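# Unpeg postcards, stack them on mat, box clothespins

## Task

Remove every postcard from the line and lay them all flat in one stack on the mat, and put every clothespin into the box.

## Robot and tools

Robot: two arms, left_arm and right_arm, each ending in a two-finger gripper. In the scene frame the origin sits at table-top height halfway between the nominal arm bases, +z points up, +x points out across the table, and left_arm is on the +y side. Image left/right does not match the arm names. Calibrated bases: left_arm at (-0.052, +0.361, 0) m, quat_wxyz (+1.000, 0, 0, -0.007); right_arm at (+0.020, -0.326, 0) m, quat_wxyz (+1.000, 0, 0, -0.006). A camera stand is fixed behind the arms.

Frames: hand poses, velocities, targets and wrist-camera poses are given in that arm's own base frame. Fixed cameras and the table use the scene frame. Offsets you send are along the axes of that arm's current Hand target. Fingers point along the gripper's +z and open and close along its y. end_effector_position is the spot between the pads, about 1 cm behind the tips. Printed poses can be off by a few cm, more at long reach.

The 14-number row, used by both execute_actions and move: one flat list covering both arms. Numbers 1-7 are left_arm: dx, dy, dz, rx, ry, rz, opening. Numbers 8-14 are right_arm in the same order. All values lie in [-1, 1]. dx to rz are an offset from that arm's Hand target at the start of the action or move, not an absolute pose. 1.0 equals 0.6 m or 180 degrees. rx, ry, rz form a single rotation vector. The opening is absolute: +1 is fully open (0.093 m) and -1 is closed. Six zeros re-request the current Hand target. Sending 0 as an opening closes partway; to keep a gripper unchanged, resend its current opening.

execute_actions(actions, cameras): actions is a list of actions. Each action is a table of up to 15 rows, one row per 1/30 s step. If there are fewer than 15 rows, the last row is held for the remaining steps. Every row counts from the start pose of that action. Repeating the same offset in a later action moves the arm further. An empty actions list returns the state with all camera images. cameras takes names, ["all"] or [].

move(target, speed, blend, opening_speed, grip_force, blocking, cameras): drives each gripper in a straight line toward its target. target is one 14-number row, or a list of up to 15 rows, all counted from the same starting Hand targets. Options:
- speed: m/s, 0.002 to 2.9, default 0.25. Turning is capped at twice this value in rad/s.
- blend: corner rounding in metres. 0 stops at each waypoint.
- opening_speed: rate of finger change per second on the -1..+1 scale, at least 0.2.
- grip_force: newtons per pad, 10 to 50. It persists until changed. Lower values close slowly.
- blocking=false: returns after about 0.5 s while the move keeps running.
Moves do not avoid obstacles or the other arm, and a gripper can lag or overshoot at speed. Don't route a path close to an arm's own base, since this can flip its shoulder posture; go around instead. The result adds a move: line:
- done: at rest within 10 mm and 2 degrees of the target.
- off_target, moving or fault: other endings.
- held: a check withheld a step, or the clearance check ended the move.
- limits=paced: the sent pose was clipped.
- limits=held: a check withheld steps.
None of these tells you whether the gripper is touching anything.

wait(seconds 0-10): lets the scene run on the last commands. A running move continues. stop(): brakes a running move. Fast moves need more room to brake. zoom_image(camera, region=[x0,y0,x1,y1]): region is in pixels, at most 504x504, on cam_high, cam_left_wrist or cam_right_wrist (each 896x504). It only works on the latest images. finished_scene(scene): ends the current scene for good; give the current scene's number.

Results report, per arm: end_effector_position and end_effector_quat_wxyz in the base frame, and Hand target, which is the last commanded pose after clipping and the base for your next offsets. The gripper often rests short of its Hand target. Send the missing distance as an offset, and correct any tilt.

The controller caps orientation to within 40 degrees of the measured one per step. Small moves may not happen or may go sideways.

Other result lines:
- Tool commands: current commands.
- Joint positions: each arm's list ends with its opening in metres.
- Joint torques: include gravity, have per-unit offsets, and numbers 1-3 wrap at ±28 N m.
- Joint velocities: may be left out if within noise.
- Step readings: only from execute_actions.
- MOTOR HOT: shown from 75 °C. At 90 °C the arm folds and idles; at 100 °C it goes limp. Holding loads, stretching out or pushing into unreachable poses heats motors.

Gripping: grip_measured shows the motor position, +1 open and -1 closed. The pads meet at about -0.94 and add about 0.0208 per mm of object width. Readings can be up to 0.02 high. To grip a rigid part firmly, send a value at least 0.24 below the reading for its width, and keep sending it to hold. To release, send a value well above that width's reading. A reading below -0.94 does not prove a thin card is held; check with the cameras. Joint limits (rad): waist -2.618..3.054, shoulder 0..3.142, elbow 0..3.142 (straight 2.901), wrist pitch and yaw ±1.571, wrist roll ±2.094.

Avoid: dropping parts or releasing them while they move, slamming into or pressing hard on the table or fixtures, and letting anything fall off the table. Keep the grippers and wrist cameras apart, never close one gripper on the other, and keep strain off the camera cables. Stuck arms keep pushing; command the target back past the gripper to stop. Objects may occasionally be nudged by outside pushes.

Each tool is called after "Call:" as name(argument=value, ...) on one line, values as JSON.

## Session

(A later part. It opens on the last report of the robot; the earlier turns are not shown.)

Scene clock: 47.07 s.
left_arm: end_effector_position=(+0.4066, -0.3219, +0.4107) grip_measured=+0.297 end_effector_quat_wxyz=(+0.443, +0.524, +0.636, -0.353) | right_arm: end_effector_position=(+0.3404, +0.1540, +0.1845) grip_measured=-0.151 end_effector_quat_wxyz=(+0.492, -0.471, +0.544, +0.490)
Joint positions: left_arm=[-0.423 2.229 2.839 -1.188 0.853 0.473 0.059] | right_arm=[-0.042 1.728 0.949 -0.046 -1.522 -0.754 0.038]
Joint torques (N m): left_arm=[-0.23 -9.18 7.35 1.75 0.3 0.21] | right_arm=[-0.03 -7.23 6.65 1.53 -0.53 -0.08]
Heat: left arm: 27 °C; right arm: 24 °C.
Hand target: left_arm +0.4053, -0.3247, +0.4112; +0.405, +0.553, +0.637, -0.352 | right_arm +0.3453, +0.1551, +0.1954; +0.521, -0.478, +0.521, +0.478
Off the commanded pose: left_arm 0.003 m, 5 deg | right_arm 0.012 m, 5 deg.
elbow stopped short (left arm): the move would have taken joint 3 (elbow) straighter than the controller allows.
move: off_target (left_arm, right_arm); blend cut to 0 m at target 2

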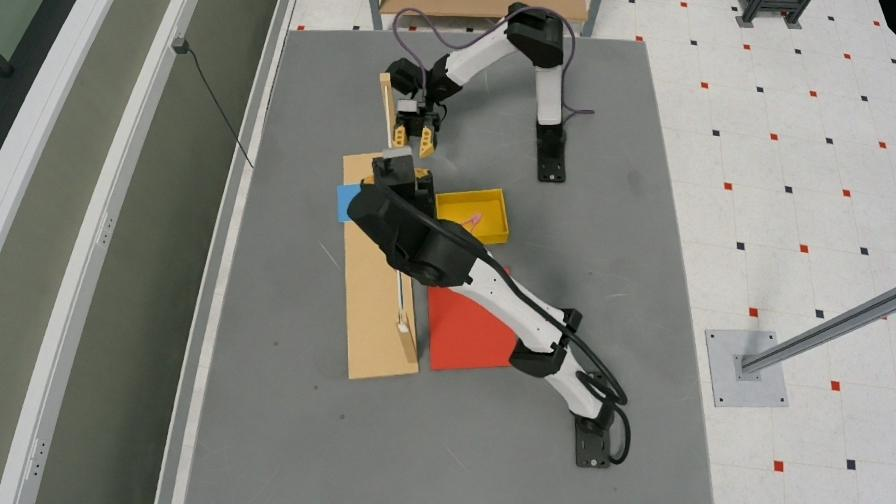

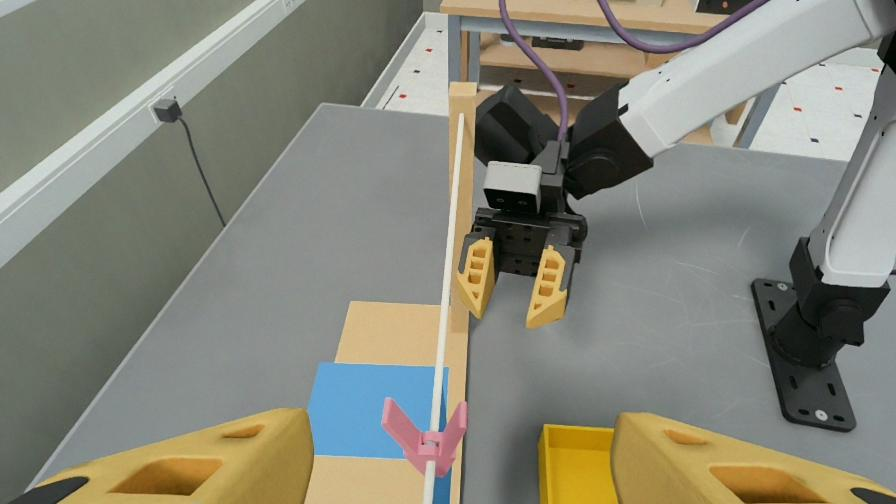

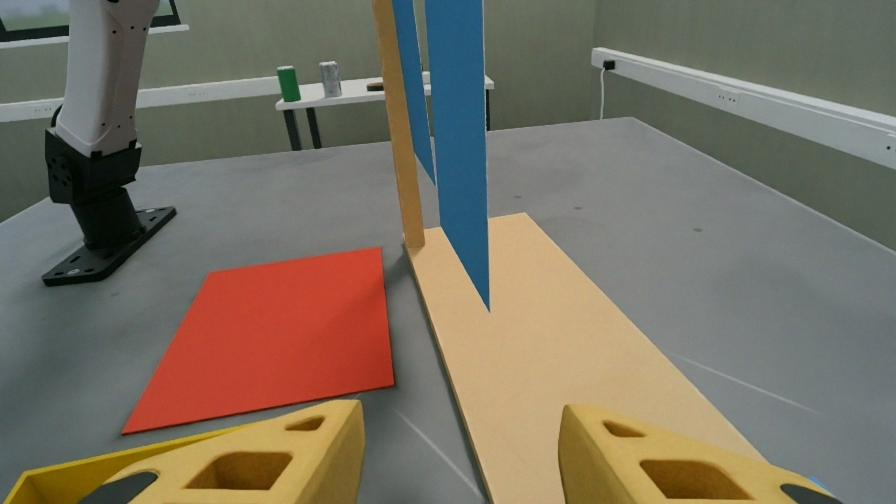

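Call:
move(target=[[0.02,0.008,0.02,0,0,0,0.3,0,0.0073,0.083,0,0,0,-0.2],[0.0592,0.0158,0.0813,0,0,0,0.3,0,-0.017,0.1805,0,0,0,-0.2]], speed=0.12, blend=[0.01,0], cameras=["all"])

Call:
zoom_image(camera="cam_high", region=[340, 60, 520, 240])

Scene clock: 50.53 s.
left_arm: end_effector_position=(+0.4139, -0.3495, +0.3649) grip_measured=+0.297 end_effector_quat_wxyz=(+0.406, +0.550, +0.636, -0.358) | right_arm: end_effector_position=(+0.3629, +0.2607, +0.1933) grip_measured=-0.199 end_effector_quat_wxyz=(+0.508, -0.478, +0.527, +0.485)
Joint positions: left_arm=[-0.466 2.319 2.839 -1.197 0.849 0.533 0.059] | right_arm=[0.258 1.879 0.916 0.924 -1.242 -0.011 0.036]
Joint torques (N m): left_arm=[-0.17 -10.07 5.79 1.87 0.1 0.21] | right_arm=[-0.03 -7.97 4.42 1.78 0.2 0.01]
Heat: left arm: 27 °C; right arm: 24 °C.
Hand target: left_arm +0.4189, -0.3523, +0.3583; +0.406, +0.553, +0.637, -0.352 | right_arm +0.3648, +0.2620, +0.1954; +0.521, -0.478, +0.521, +0.478
Off the commanded pose: left_arm 0.009 m, 1 deg | right_arm 0.003 m, 2 deg.
elbow stopped short (left arm): the move would have taken joint 3 (elbow) straighter than the controller allows.
move: done

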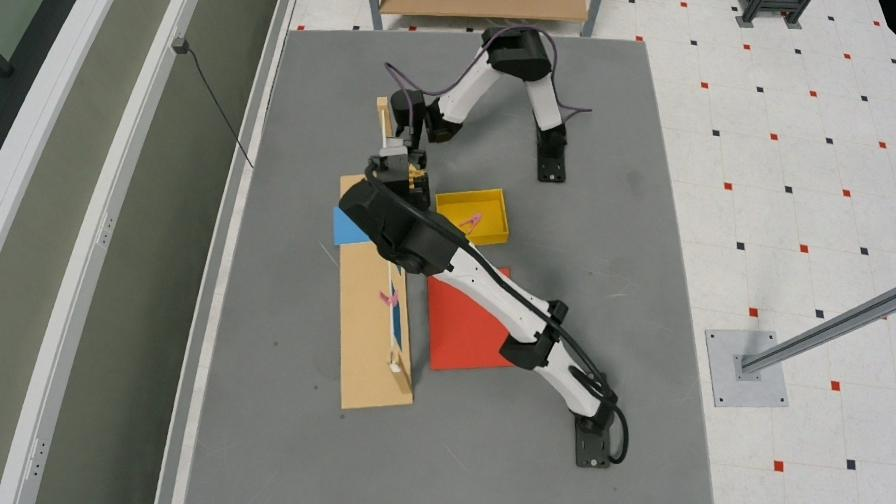

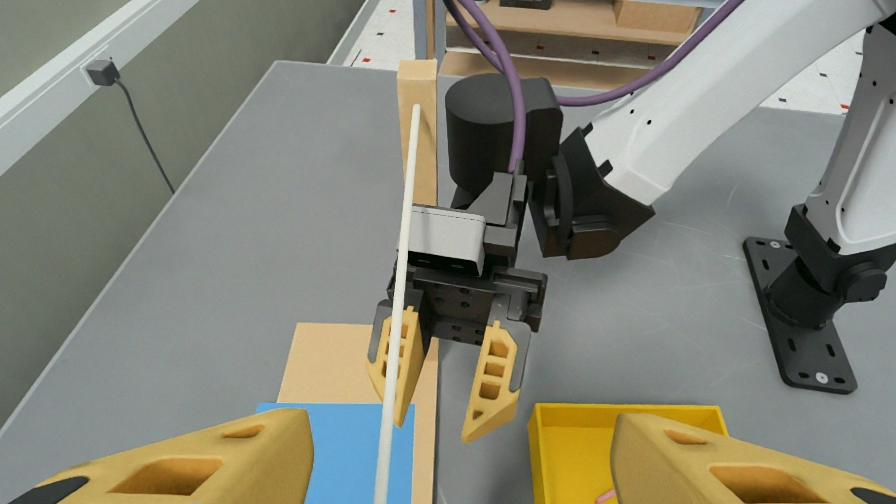

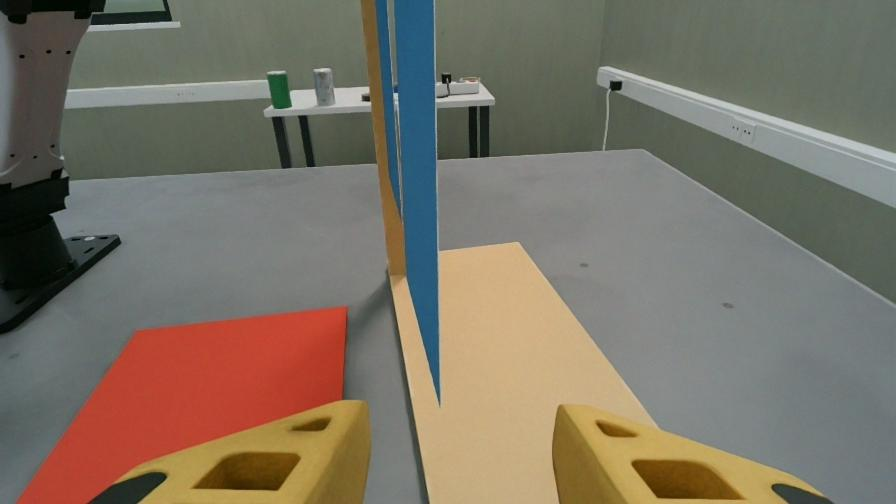

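Scaled by 2.800 from the camera's 896x504 image, which has a finer 1280x720 frame.

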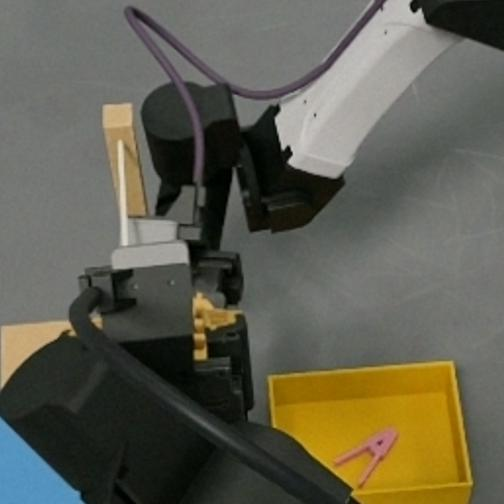

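Call:
move(target=[[-0.0028,0.0503,-0.132,0,0,0,0.3,0,0.1494,-0.0131,0,0,0,-0.2],[-0.0028,0.0503,-0.132,0,0,0,0.3,0.0133,0.1353,0.0551,0.0722,0,0,-0.2],[-0.0028,0.0503,-0.132,0,0,0,0.3,0.0167,0.0078,0.0695,0.0722,0,0,-0.2]], speed=0.15, blend=[0.01,0.01,0], cameras=["all"])

Call:
zoom_image(camera="cam_high", region=[340, 80, 520, 260])

Scene clock: 55.20 s.
left_arm: end_effector_position=(+0.4515, -0.2796, +0.3685) grip_measured=+0.297 end_effector_quat_wxyz=(+0.428, +0.516, +0.651, -0.356) | right_arm: end_effector_position=(+0.3586, +0.3012, +0.1729) grip_measured=-0.199 end_effector_quat_wxyz=(+0.560, -0.413, +0.586, +0.414)
Joint positions: left_arm=[-0.294 2.319 2.839 -1.23 0.945 0.585 0.059] | right_arm=[0.433 1.85 0.779 1.03 -0.817 -0.008 0.036]
Joint torques (N m): left_arm=[-0.02 -14.12 7.61 1.58 0.39 0.21] | right_arm=[-0.38 -7.46 7.5 1.77 -0.07 0]
Motor temperatures (°C): left_arm=[21 28 26 27 20 20 19] | right_arm=[19 23 24 23 21 21 19]
Heat: left arm: 28 °C; right arm: 24 °C.
Hand target: left_arm +0.4389, -0.2777, +0.3933; +0.406, +0.553, +0.637, -0.352 | right_arm +0.3637, +0.3040, +0.1854; +0.572, -0.416, +0.572, +0.416
Off the commanded pose: left_arm 0.028 m, 5 deg | right_arm 0.014 m, 2 deg.
elbow stopped short (left arm): the move would have taken joint 3 (elbow) straighter than the controller allows.
move: off_target (left_arm, right_arm)

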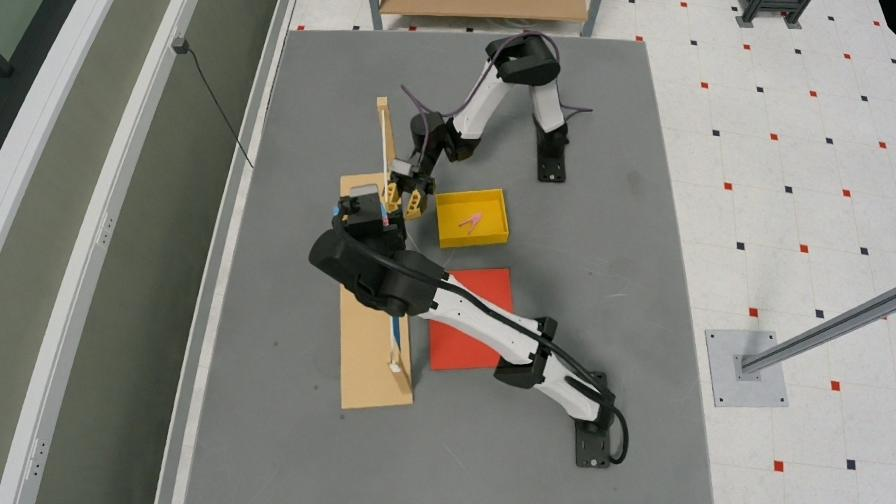

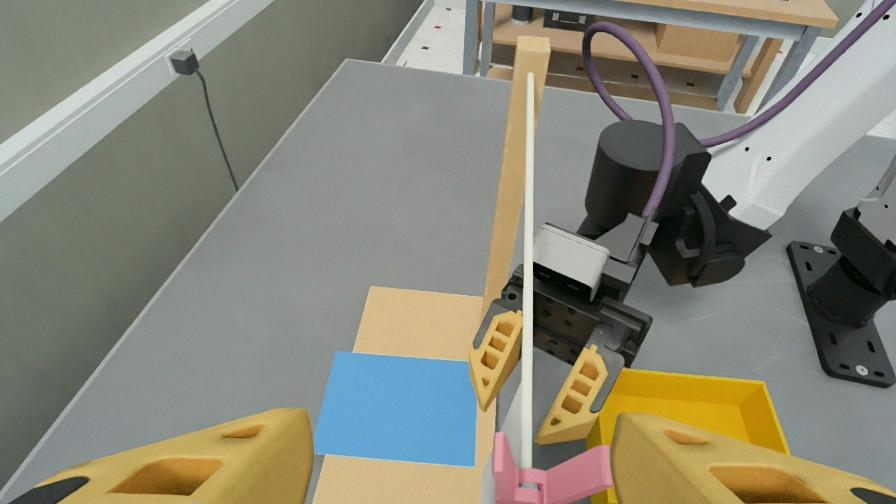

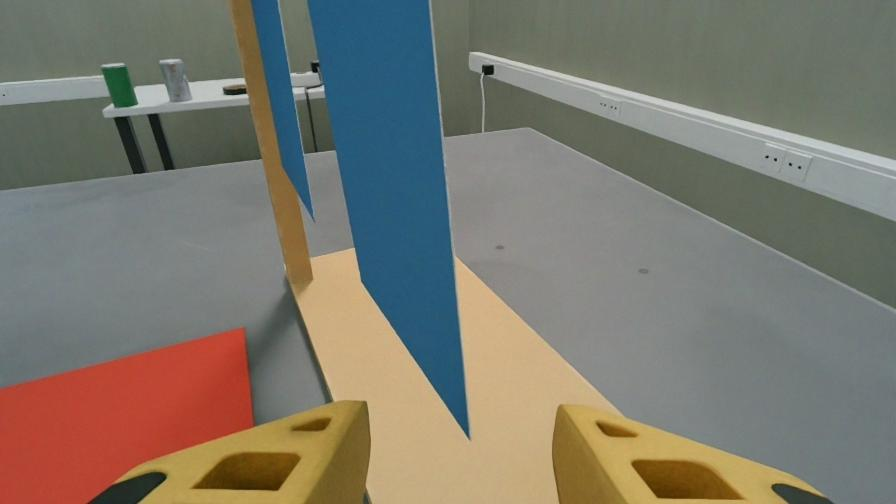

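Scaled by 2.800 from the camera's 896x504 image, which has a finer 1280x720 frame.

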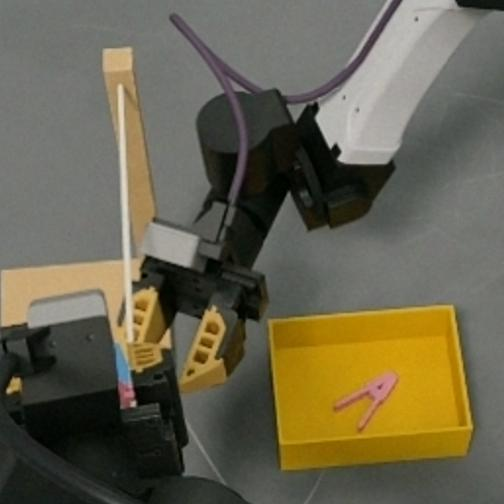

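Call:
move(target=[0.0267,-0.0277,0.0588,0.0504,0,0.0235,0.3,0,0.0127,0.0572,0,0,0,-0.2], speed=0.1, cameras=["all"])

Scene clock: 58.27 s.
left_arm: end_effector_position=(+0.4278, -0.3018, +0.3626) grip_measured=+0.297 end_effector_quat_wxyz=(+0.419, +0.570, +0.595, -0.380) | right_arm: end_effector_position=(+0.3602, +0.3343, +0.1723) grip_measured=-0.199 end_effector_quat_wxyz=(+0.557, -0.419, +0.583, +0.418)
Joint positions: left_arm=[-0.335 2.336 2.839 -1.277 1.031 0.725 0.059] | right_arm=[0.511 1.906 0.859 1.004 -0.756 -0.008 0.036]
Joint torques (N m): left_arm=[-0.38 -10.17 7.58 1.45 0.43 0.21] | right_arm=[0.1 -7.86 7.65 1.83 0.12 0.04]
Heat: left arm: 29 °C; right arm: 24 °C.
Hand target: left_arm +0.4258, -0.3050, +0.3639; +0.373, +0.607, +0.586, -0.387 | right_arm +0.3670, +0.3390, +0.1854; +0.572, -0.416, +0.572, +0.416
Off the commanded pose: left_arm 0.004 m, 7 deg | right_arm 0.015 m, 2 deg.
elbow stopped short (left arm): the move would have taken joint 3 (elbow) straighter than the controller allows.
move: off_target (left_arm, right_arm)

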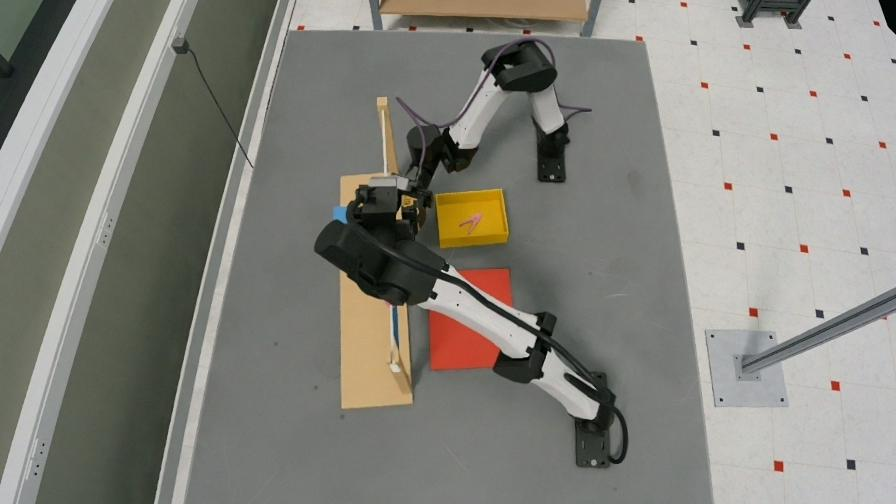

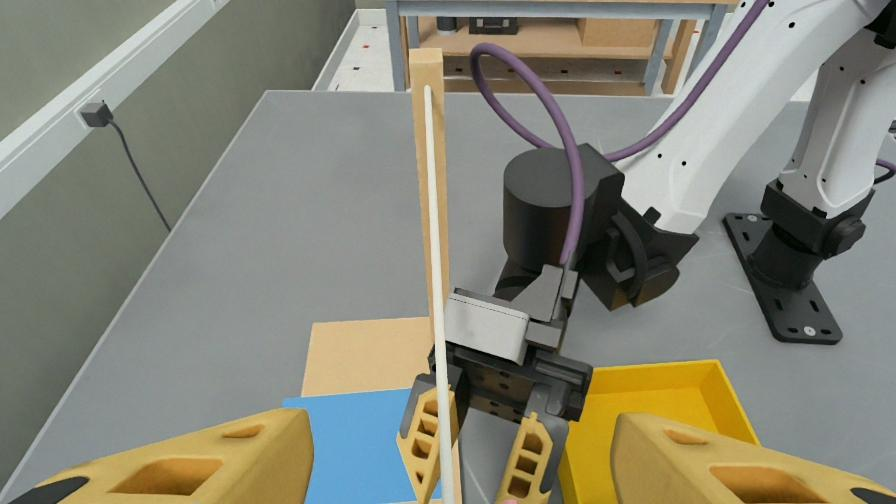

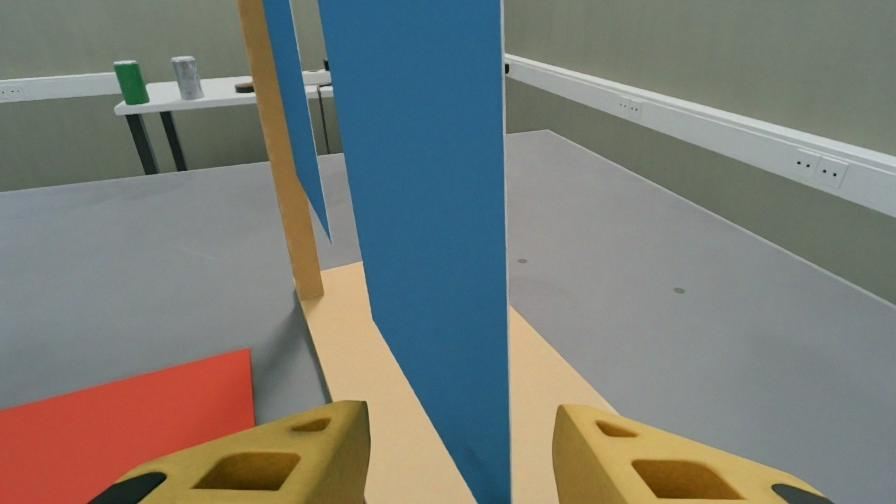

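Call:
move(target=[0,0,0,0,0,0,0.3,0,-0.0117,0.004,0,0,0,-1], speed=0.08, grip_force=[50,22], cameras=["all"])

Call:
zoom_image(camera="cam_high", region=[340, 150, 460, 270])

Scene clock: 61.67 s.
left_arm: end_effector_position=(+0.4278, -0.3018, +0.3626) grip_measured=+0.297 end_effector_quat_wxyz=(+0.419, +0.571, +0.595, -0.380) | right_arm: end_effector_position=(+0.3660, +0.3375, +0.1722) grip_measured=-0.989 end_effector_quat_wxyz=(+0.556, -0.419, +0.583, +0.418)
Joint positions: left_arm=[-0.335 2.336 2.839 -1.277 1.031 0.725 0.059] | right_arm=[0.511 1.925 0.888 0.994 -0.756 -0.008 0]
Joint torques (N m): left_arm=[-0.36 -10.17 7.58 1.45 0.43 0.21] | right_arm=[-0.64 -7.99 7.94 1.81 0.02 0.06]
Heat: left arm: 29 °C; right arm: 24 °C.
Hand target: left_arm +0.4258, -0.3050, +0.3639; +0.373, +0.607, +0.586, -0.387 | right_arm +0.3744, +0.3391, +0.1855; +0.572, -0.416, +0.572, +0.416
Off the commanded pose: left_arm 0.004 m, 7 deg | right_arm 0.016 m, 2 deg.
elbow stopped short (left arm): the move would have taken joint 3 (elbow) straighter than the controller allows.
grip_force (N): 50, 22
move: off_target (left_arm, right_arm)

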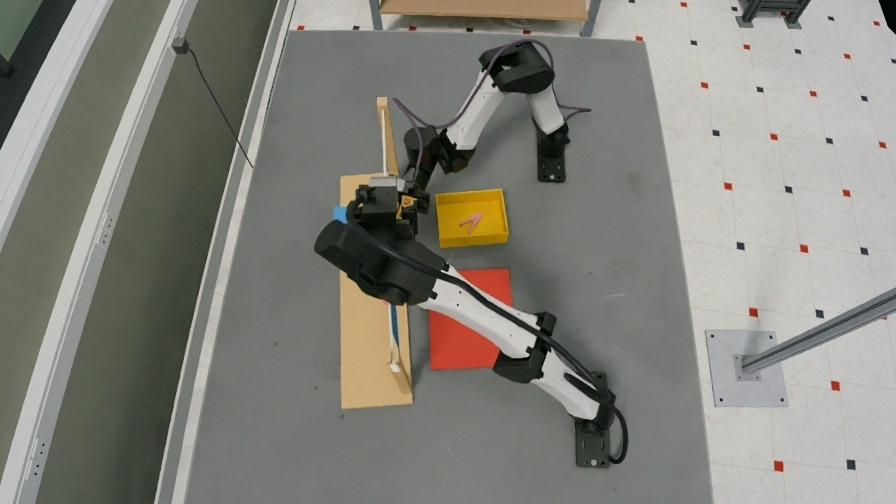

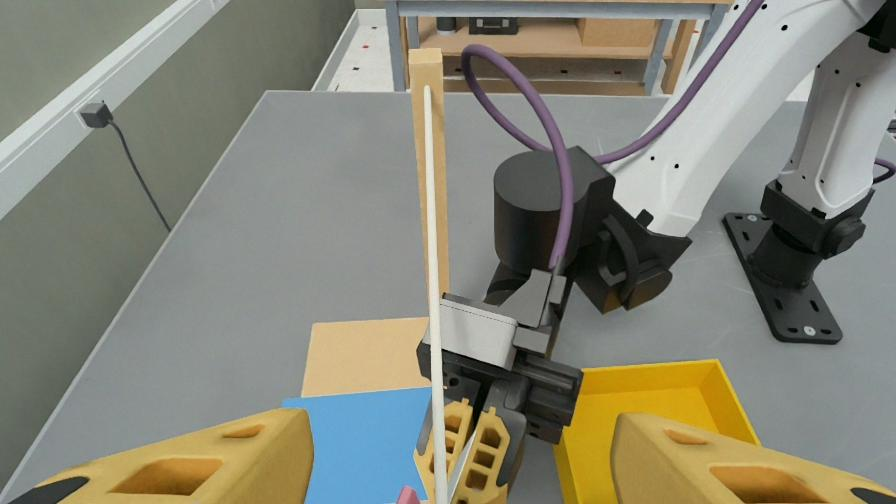

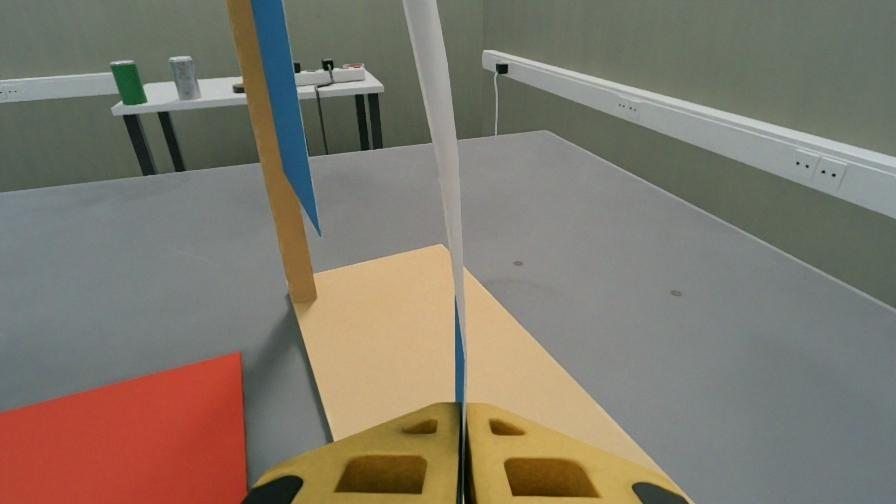

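Scaled by 4.200 from the camera's 896x504 image, which has a finer 1280x720 frame.

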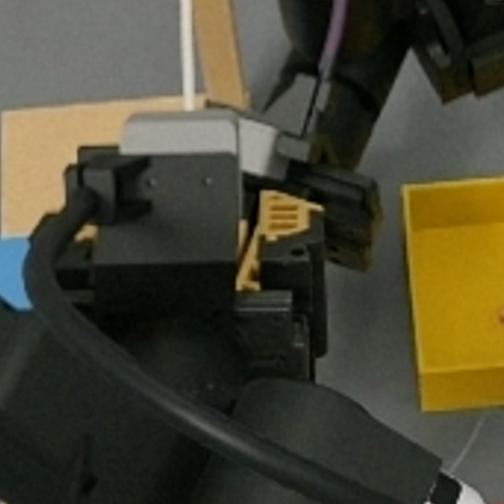

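Call:
move(target=[0,0,0,0.0252,0,0.0118,0.3,0,0,0,-0.0556,0,0,-1], speed=0.1, grip_force=[50,45], cameras=["cam_left_wrist","cam_right_wrist"])

Scene clock: 64.07 s.
left_arm: end_effector_position=(+0.4232, -0.3054, +0.3629) grip_measured=+0.297 end_effector_quat_wxyz=(+0.421, +0.581, +0.571, -0.399) | right_arm: end_effector_position=(+0.3675, +0.3386, +0.1734) grip_measured=-0.989 end_effector_quat_wxyz=(+0.521, -0.462, +0.546, +0.466)
Joint positions: left_arm=[-0.335 2.348 2.839 -1.277 1.09 0.762 0.059] | right_arm=[0.463 1.992 0.992 0.957 -0.968 -0.008 0]
Joint torques (N m): left_arm=[0.55 -10 7.6 1.52 0.43 0.22] | right_arm=[-0.76 -8.55 7.65 1.7 -0.06 0.07]
Heat: left arm: 29 °C; right arm: 24 °C.
Hand target: left_arm +0.4258, -0.3050, +0.3640; +0.356, +0.632, +0.559, -0.402 | right_arm +0.3744, +0.3392, +0.1854; +0.533, -0.464, +0.533, +0.464
Off the commanded pose: left_arm 0.003 m, 10 deg | right_arm 0.014 m, 2 deg.
elbow stopped short (left arm): the move would have taken joint 3 (elbow) straighter than the controller allows.
grip_force (N): 50, 45
move: off_target (left_arm, right_arm)
Images, in order (width x height): cam_left_wrist 896x504, cam_right_wrist 896x504.

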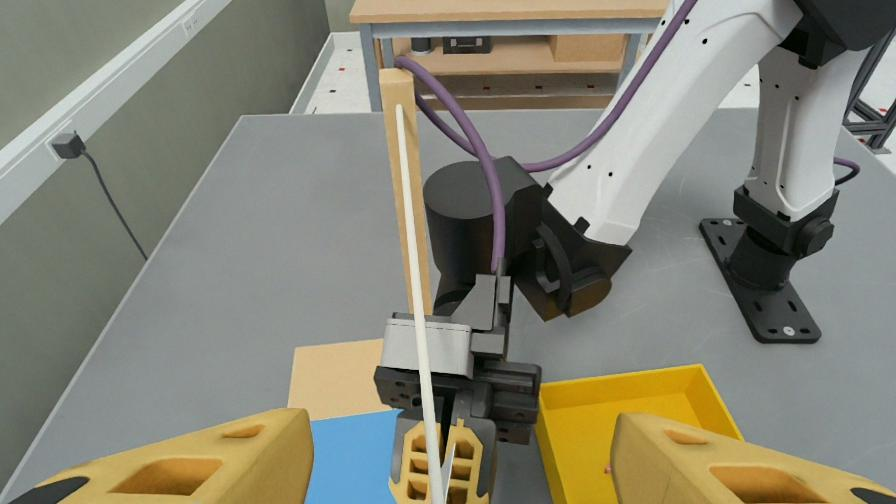

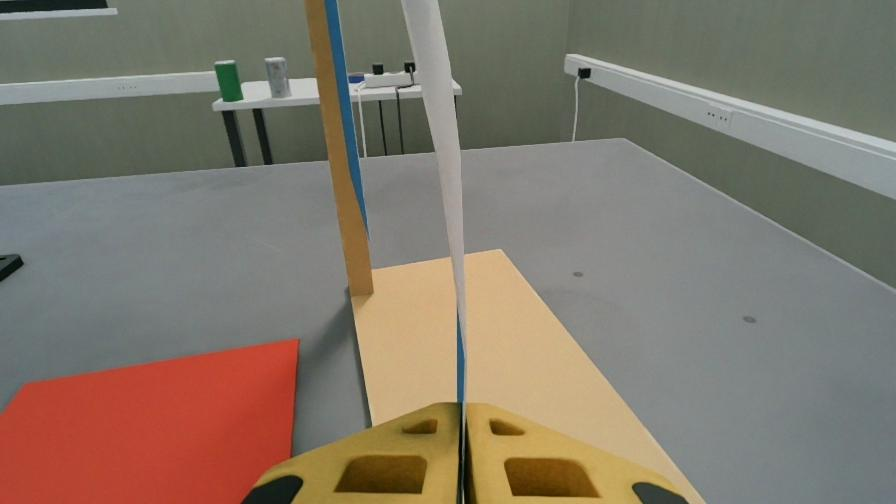

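Call:
move(target=[0.0417,0.0035,0.021,0,0,0,0.3,0,0,0,0,0,0,-1], speed=0.1, cameras=["cam_left_wrist","cam_high"])

Call:
zoom_image(camera="cam_high", region=[340, 150, 460, 270])

Scene clock: 65.90 s.
left_arm: end_effector_position=(+0.4261, -0.3065, +0.3362) grip_measured=+0.297 end_effector_quat_wxyz=(+0.403, +0.597, +0.568, -0.398) | right_arm: end_effector_position=(+0.3674, +0.3386, +0.1734) grip_measured=-0.989 end_effector_quat_wxyz=(+0.521, -0.462, +0.546, +0.466)
Joint positions: left_arm=[-0.335 2.39 2.839 -1.338 1.092 0.861 0.059] | right_arm=[0.463 1.992 0.992 0.957 -0.969 -0.008 0]
Joint torques (N m): left_arm=[0.34 -10.44 7.65 1.27 0.4 0.22] | right_arm=[-0.99 -8.57 7.73 1.7 -0.06 0.1]
Heat: left arm: 30 °C; right arm: 25 °C.
Hand target: left_arm +0.4278, -0.3061, +0.3358; +0.356, +0.632, +0.559, -0.403 | right_arm +0.3744, +0.3392, +0.1855; +0.533, -0.464, +0.533, +0.464
Off the commanded pose: left_arm 0.002 m, 7 deg | right_arm 0.014 m, 2 deg.
elbow stopped short (left arm): the move would have taken joint 3 (elbow) straighter than the controller allows.
grip_force (N): 50, 45
move: off_target (left_arm, right_arm)
Images, in order (width x height): cam_high 896x504, cam_left_wrist 896x504.

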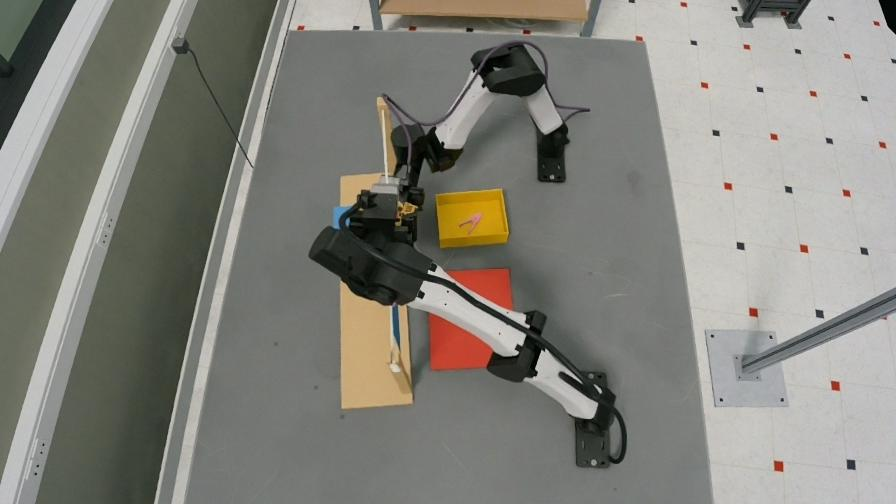

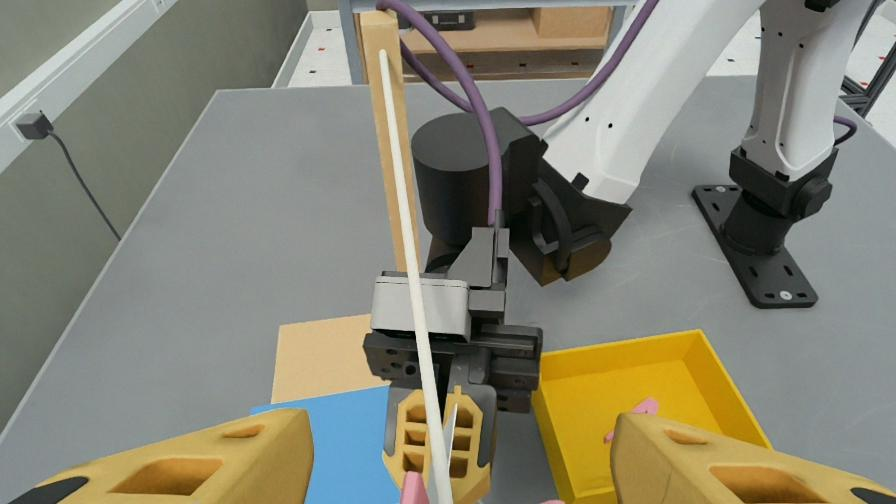

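Scaled by 4.200 from the camera's 896x504 image, which has a finer 1280x720 frame.

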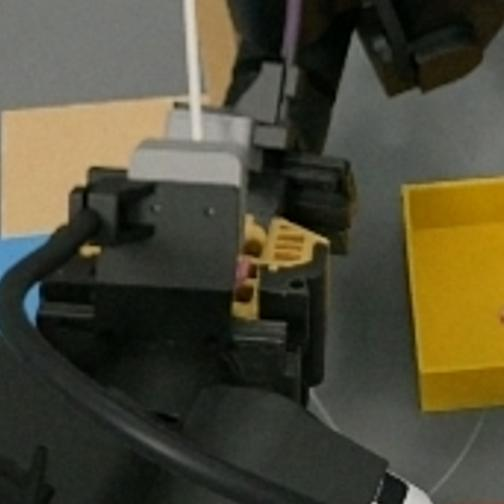

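Call:
move(target=[0.0463,-0.0067,0.0227,0,0,0,0.25,0,0,0,0,0,0,-1], speed=0.08, cameras=["cam_left_wrist"])

Scene clock: 67.70 s.
left_arm: end_effector_position=(+0.4225, -0.3053, +0.3066) grip_measured=+0.253 end_effector_quat_wxyz=(+0.375, +0.615, +0.565, -0.401) | right_arm: end_effector_position=(+0.3674, +0.3386, +0.1734) grip_measured=-0.989 end_effector_quat_wxyz=(+0.521, -0.462, +0.546, +0.466)
Joint positions: left_arm=[-0.335 2.434 2.839 -1.441 1.092 0.99 0.057] | right_arm=[0.463 1.992 0.992 0.957 -0.969 -0.008 0]
Joint torques (N m): left_arm=[-0.06 -10.69 7.65 1.11 0.37 0.22] | right_arm=[-0.62 -8.55 7.79 1.71 -0.07 0.02]
Heat: left arm: 30 °C; right arm: 25 °C.
Hand target: left_arm +0.4237, -0.3062, +0.3050; +0.356, +0.632, +0.559, -0.402 | right_arm +0.3744, +0.3392, +0.1855; +0.533, -0.464, +0.533, +0.464
Off the commanded pose: left_arm 0.002 m, 3 deg | right_arm 0.014 m, 2 deg.
elbow stopped short (left arm): the move would have taken joint 3 (elbow) straighter than the controller allows.
grip_force (N): 50, 45
move: off_target (left_arm, right_arm)
Images, in order (width x height): cam_left_wrist 896x504.

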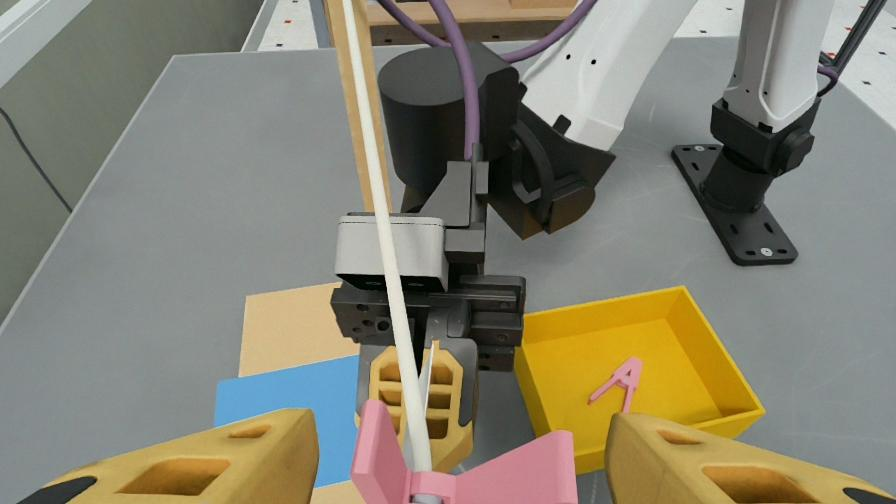

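Call:
move(target=[0,0,0,0,0,0,-1,0,0,0,0,0,0,-1], speed=0.08, opening_speed=0.8, cameras=["cam_left_wrist","cam_right_wrist","cam_high"])

Scene clock: 69.73 s.
left_arm: end_effector_position=(+0.4224, -0.3052, +0.3066) grip_measured=-0.718 end_effector_quat_wxyz=(+0.375, +0.616, +0.565, -0.401) | right_arm: end_effector_position=(+0.3670, +0.3386, +0.1734) grip_measured=-0.989 end_effector_quat_wxyz=(+0.520, -0.463, +0.546, +0.466)
Joint positions: left_arm=[-0.335 2.434 2.839 -1.442 1.092 0.992 0.011] | right_arm=[0.463 1.992 0.992 0.957 -0.971 -0.008 0]
Joint torques (N m): left_arm=[-0.08 -10.69 7.68 1.08 0.37 0.22] | right_arm=[-0.8 -8.76 7.72 1.76 0 0.11]
Heat: left arm: 30 °C; right arm: 25 °C.
Hand target: left_arm +0.4237, -0.3062, +0.3050; +0.356, +0.632, +0.559, -0.402 | right_arm +0.3744, +0.3392, +0.1855; +0.533, -0.464, +0.533, +0.464
Off the commanded pose: left_arm 0.002 m, 3 deg | right_arm 0.014 m, 2 deg.
elbow stopped short (left arm): the move would have taken joint 3 (elbow) straighter than the controller allows.
grip_force (N): 50, 45
move: off_target (left_arm, right_arm)

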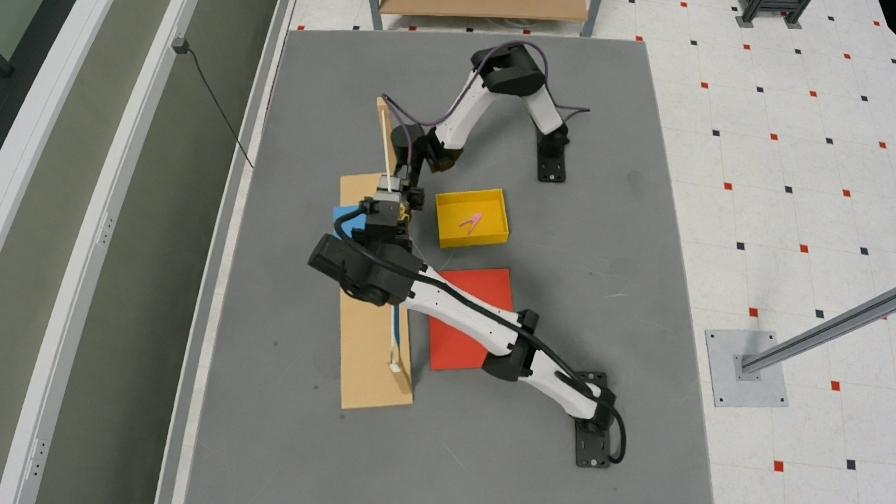

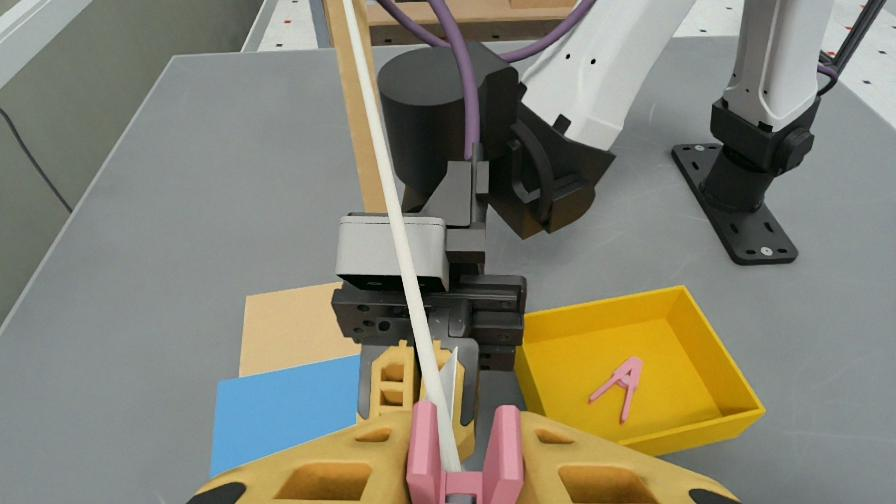

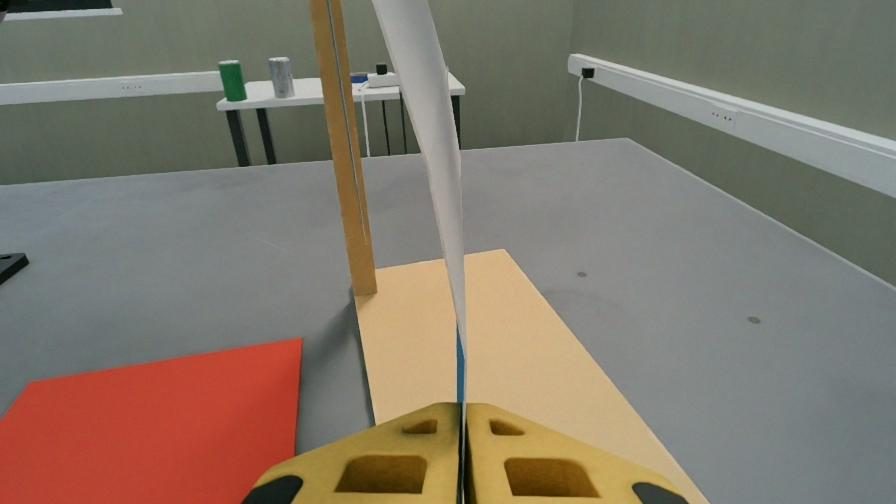

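Call:
move(target=[[-0.0753,0,-0.0353,0,0,0,-1,0,0,0,0,0,0,-1],[-0.0745,-0.1733,-0.2337,-0.158,-0.0096,-0.0656,-1,-0.0667,0.1745,-0.075,0,0,0,-1],[0.2338,-0.3957,-0.5783,-0.3957,-0.024,-0.1641,-1,-0.0575,0.289,0.1122,-0.0654,0.1255,-0.4852,-1]], speed=[0.1,0.2,0.3], blend=[0.005,0.03,0], cameras=["all"])

Scene clock: 77.57 s.
left_arm: end_effector_position=(+0.2336, +0.0940, +0.3249) grip_measured=-0.732 end_effector_quat_wxyz=(+0.561, +0.142, +0.810, -0.091) | right_arm: end_effector_position=(+0.2079, +0.4214, +0.2012) grip_measured=-0.989 end_effector_quat_wxyz=(-0.537, +0.833, -0.118, +0.062)
Joint positions: left_arm=[1.044 1.114 1.281 -1.269 1.164 1.079 0.01] | right_arm=[1.016 1.546 1.007 0.094 -0.272 -1.672 0]
Joint torques (N m): left_arm=[0.55 -1.77 5.68 0.99 0.6 0.27] | right_arm=[-0.03 -6.38 9.78 1.82 -0.02 -0.11]
Heat: left arm: 30 °C; right arm: 26 °C.
Hand target: left_arm +0.2336, +0.0936, +0.3246; +0.565, +0.141, +0.807, -0.100 | right_arm +0.2119, +0.4297, +0.2201; -0.555, +0.822, -0.108, +0.073
Off the commanded pose: left_arm 0.001 m, 1 deg | right_arm 0.021 m, 3 deg.
elbow stopped short (left arm): the move would have taken joint 3 (elbow) straighter than the controller allows.
grip_force (N): 50, 45
move: off_target (right_arm)

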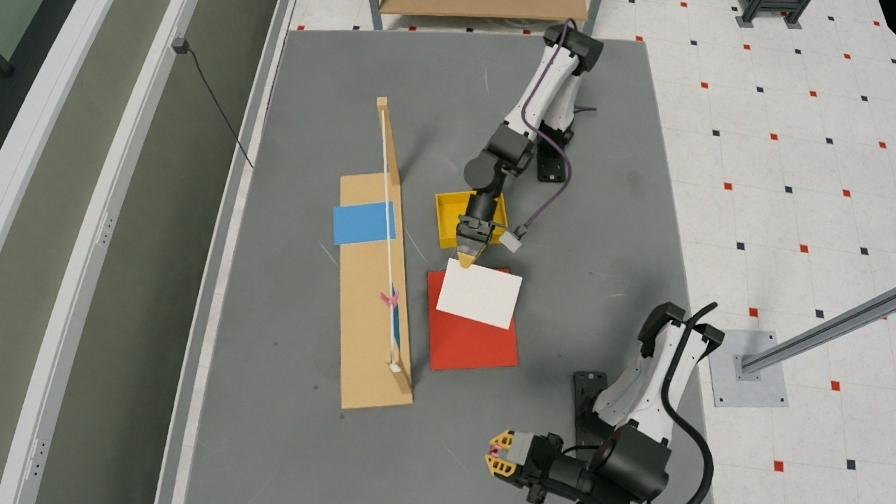

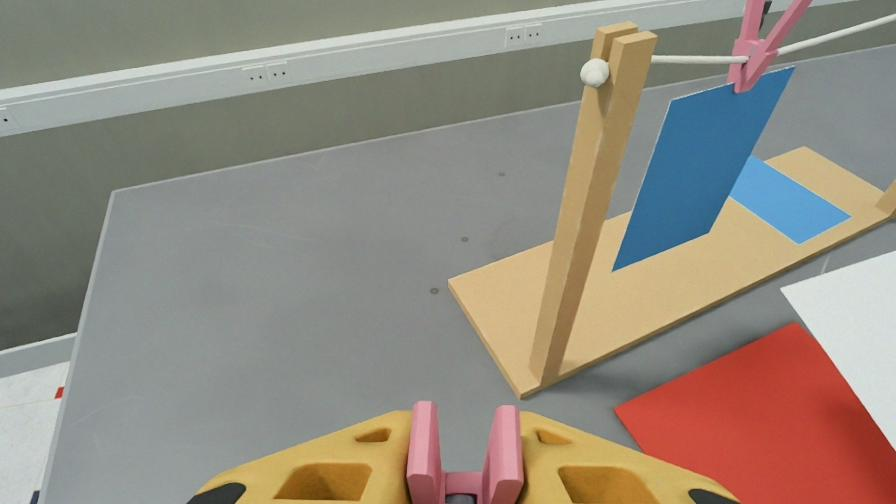

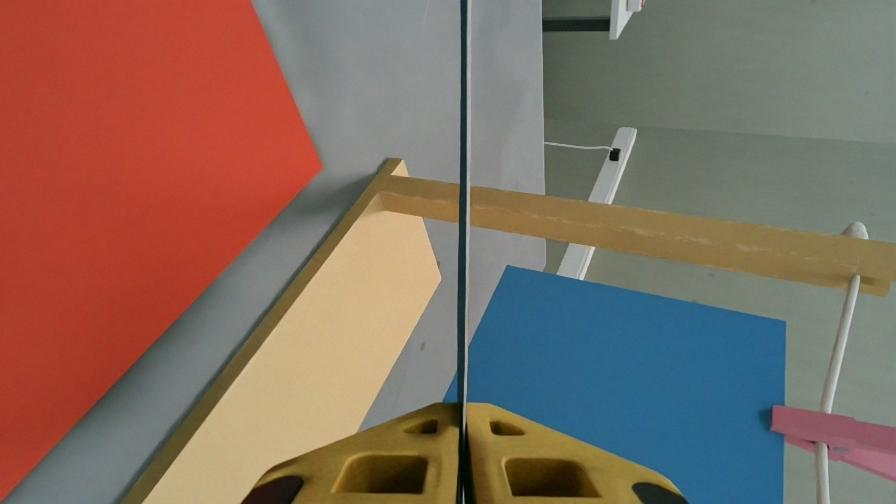

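Call:
move(target=[0,0,0,0,0,0,-1,0,0.2658,0.1074,0,0,0,-1], speed=0.15, cameras=["cam_high","cam_right_wrist"])

Call:
zoom_image(camera="cam_high", region=[410, 220, 550, 390])

Scene clock: 79.73 s.
left_arm: end_effector_position=(+0.2335, +0.0939, +0.3248) grip_measured=-0.732 end_effector_quat_wxyz=(+0.561, +0.142, +0.810, -0.091) | right_arm: end_effector_position=(+0.2143, +0.4313, +0.0516) grip_measured=-0.989 end_effector_quat_wxyz=(-0.555, +0.821, -0.110, +0.072)
Joint positions: left_arm=[1.044 1.114 1.281 -1.271 1.164 1.08 0.01] | right_arm=[1.016 1.982 0.741 0.842 -0.27 -1.678 0]
Joint torques (N m): left_arm=[0.57 -1.76 5.72 0.98 0.59 0.24] | right_arm=[-0.06 -7.42 3 1.88 -0.04 -0.03]
Heat: left arm: 29 °C; right arm: 26 °C.
Hand target: left_arm +0.2336, +0.0936, +0.3246; +0.565, +0.141, +0.807, -0.100 | right_arm +0.2119, +0.4297, +0.0480; -0.555, +0.822, -0.108, +0.072
Off the commanded pose: left_arm 0.000 m, 1 deg | right_arm 0.004 m, 0 deg.
grip_force (N): 50, 45
move: done
Images, in order (width x height): cam_high 896x504, cam_right_wrist 896x504.

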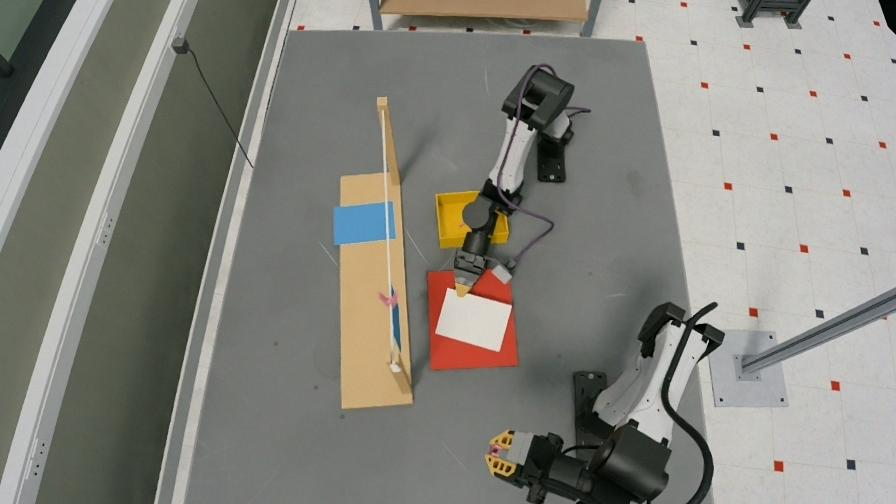

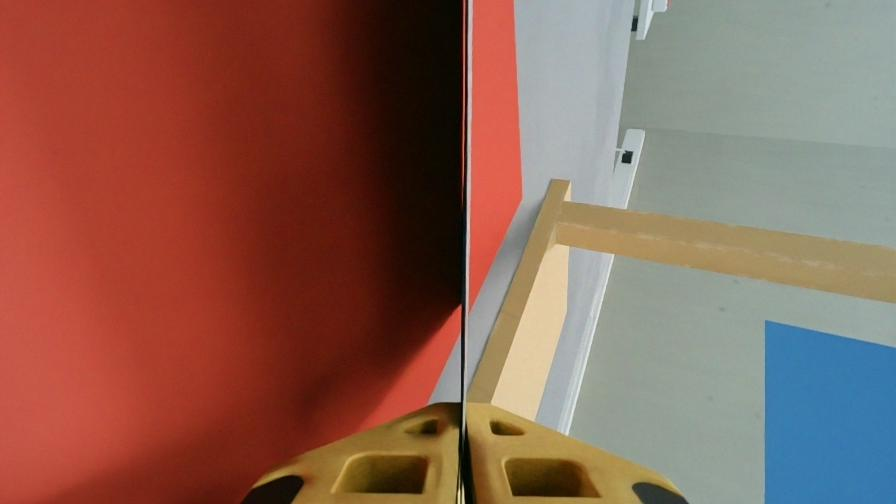

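Scaled by 2.965 from the camera's 896x504 image, which has a finer 1280x720 frame.

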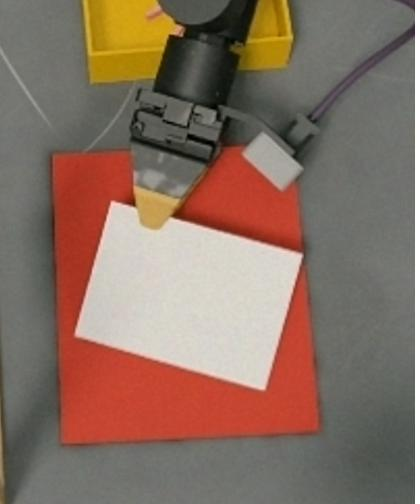

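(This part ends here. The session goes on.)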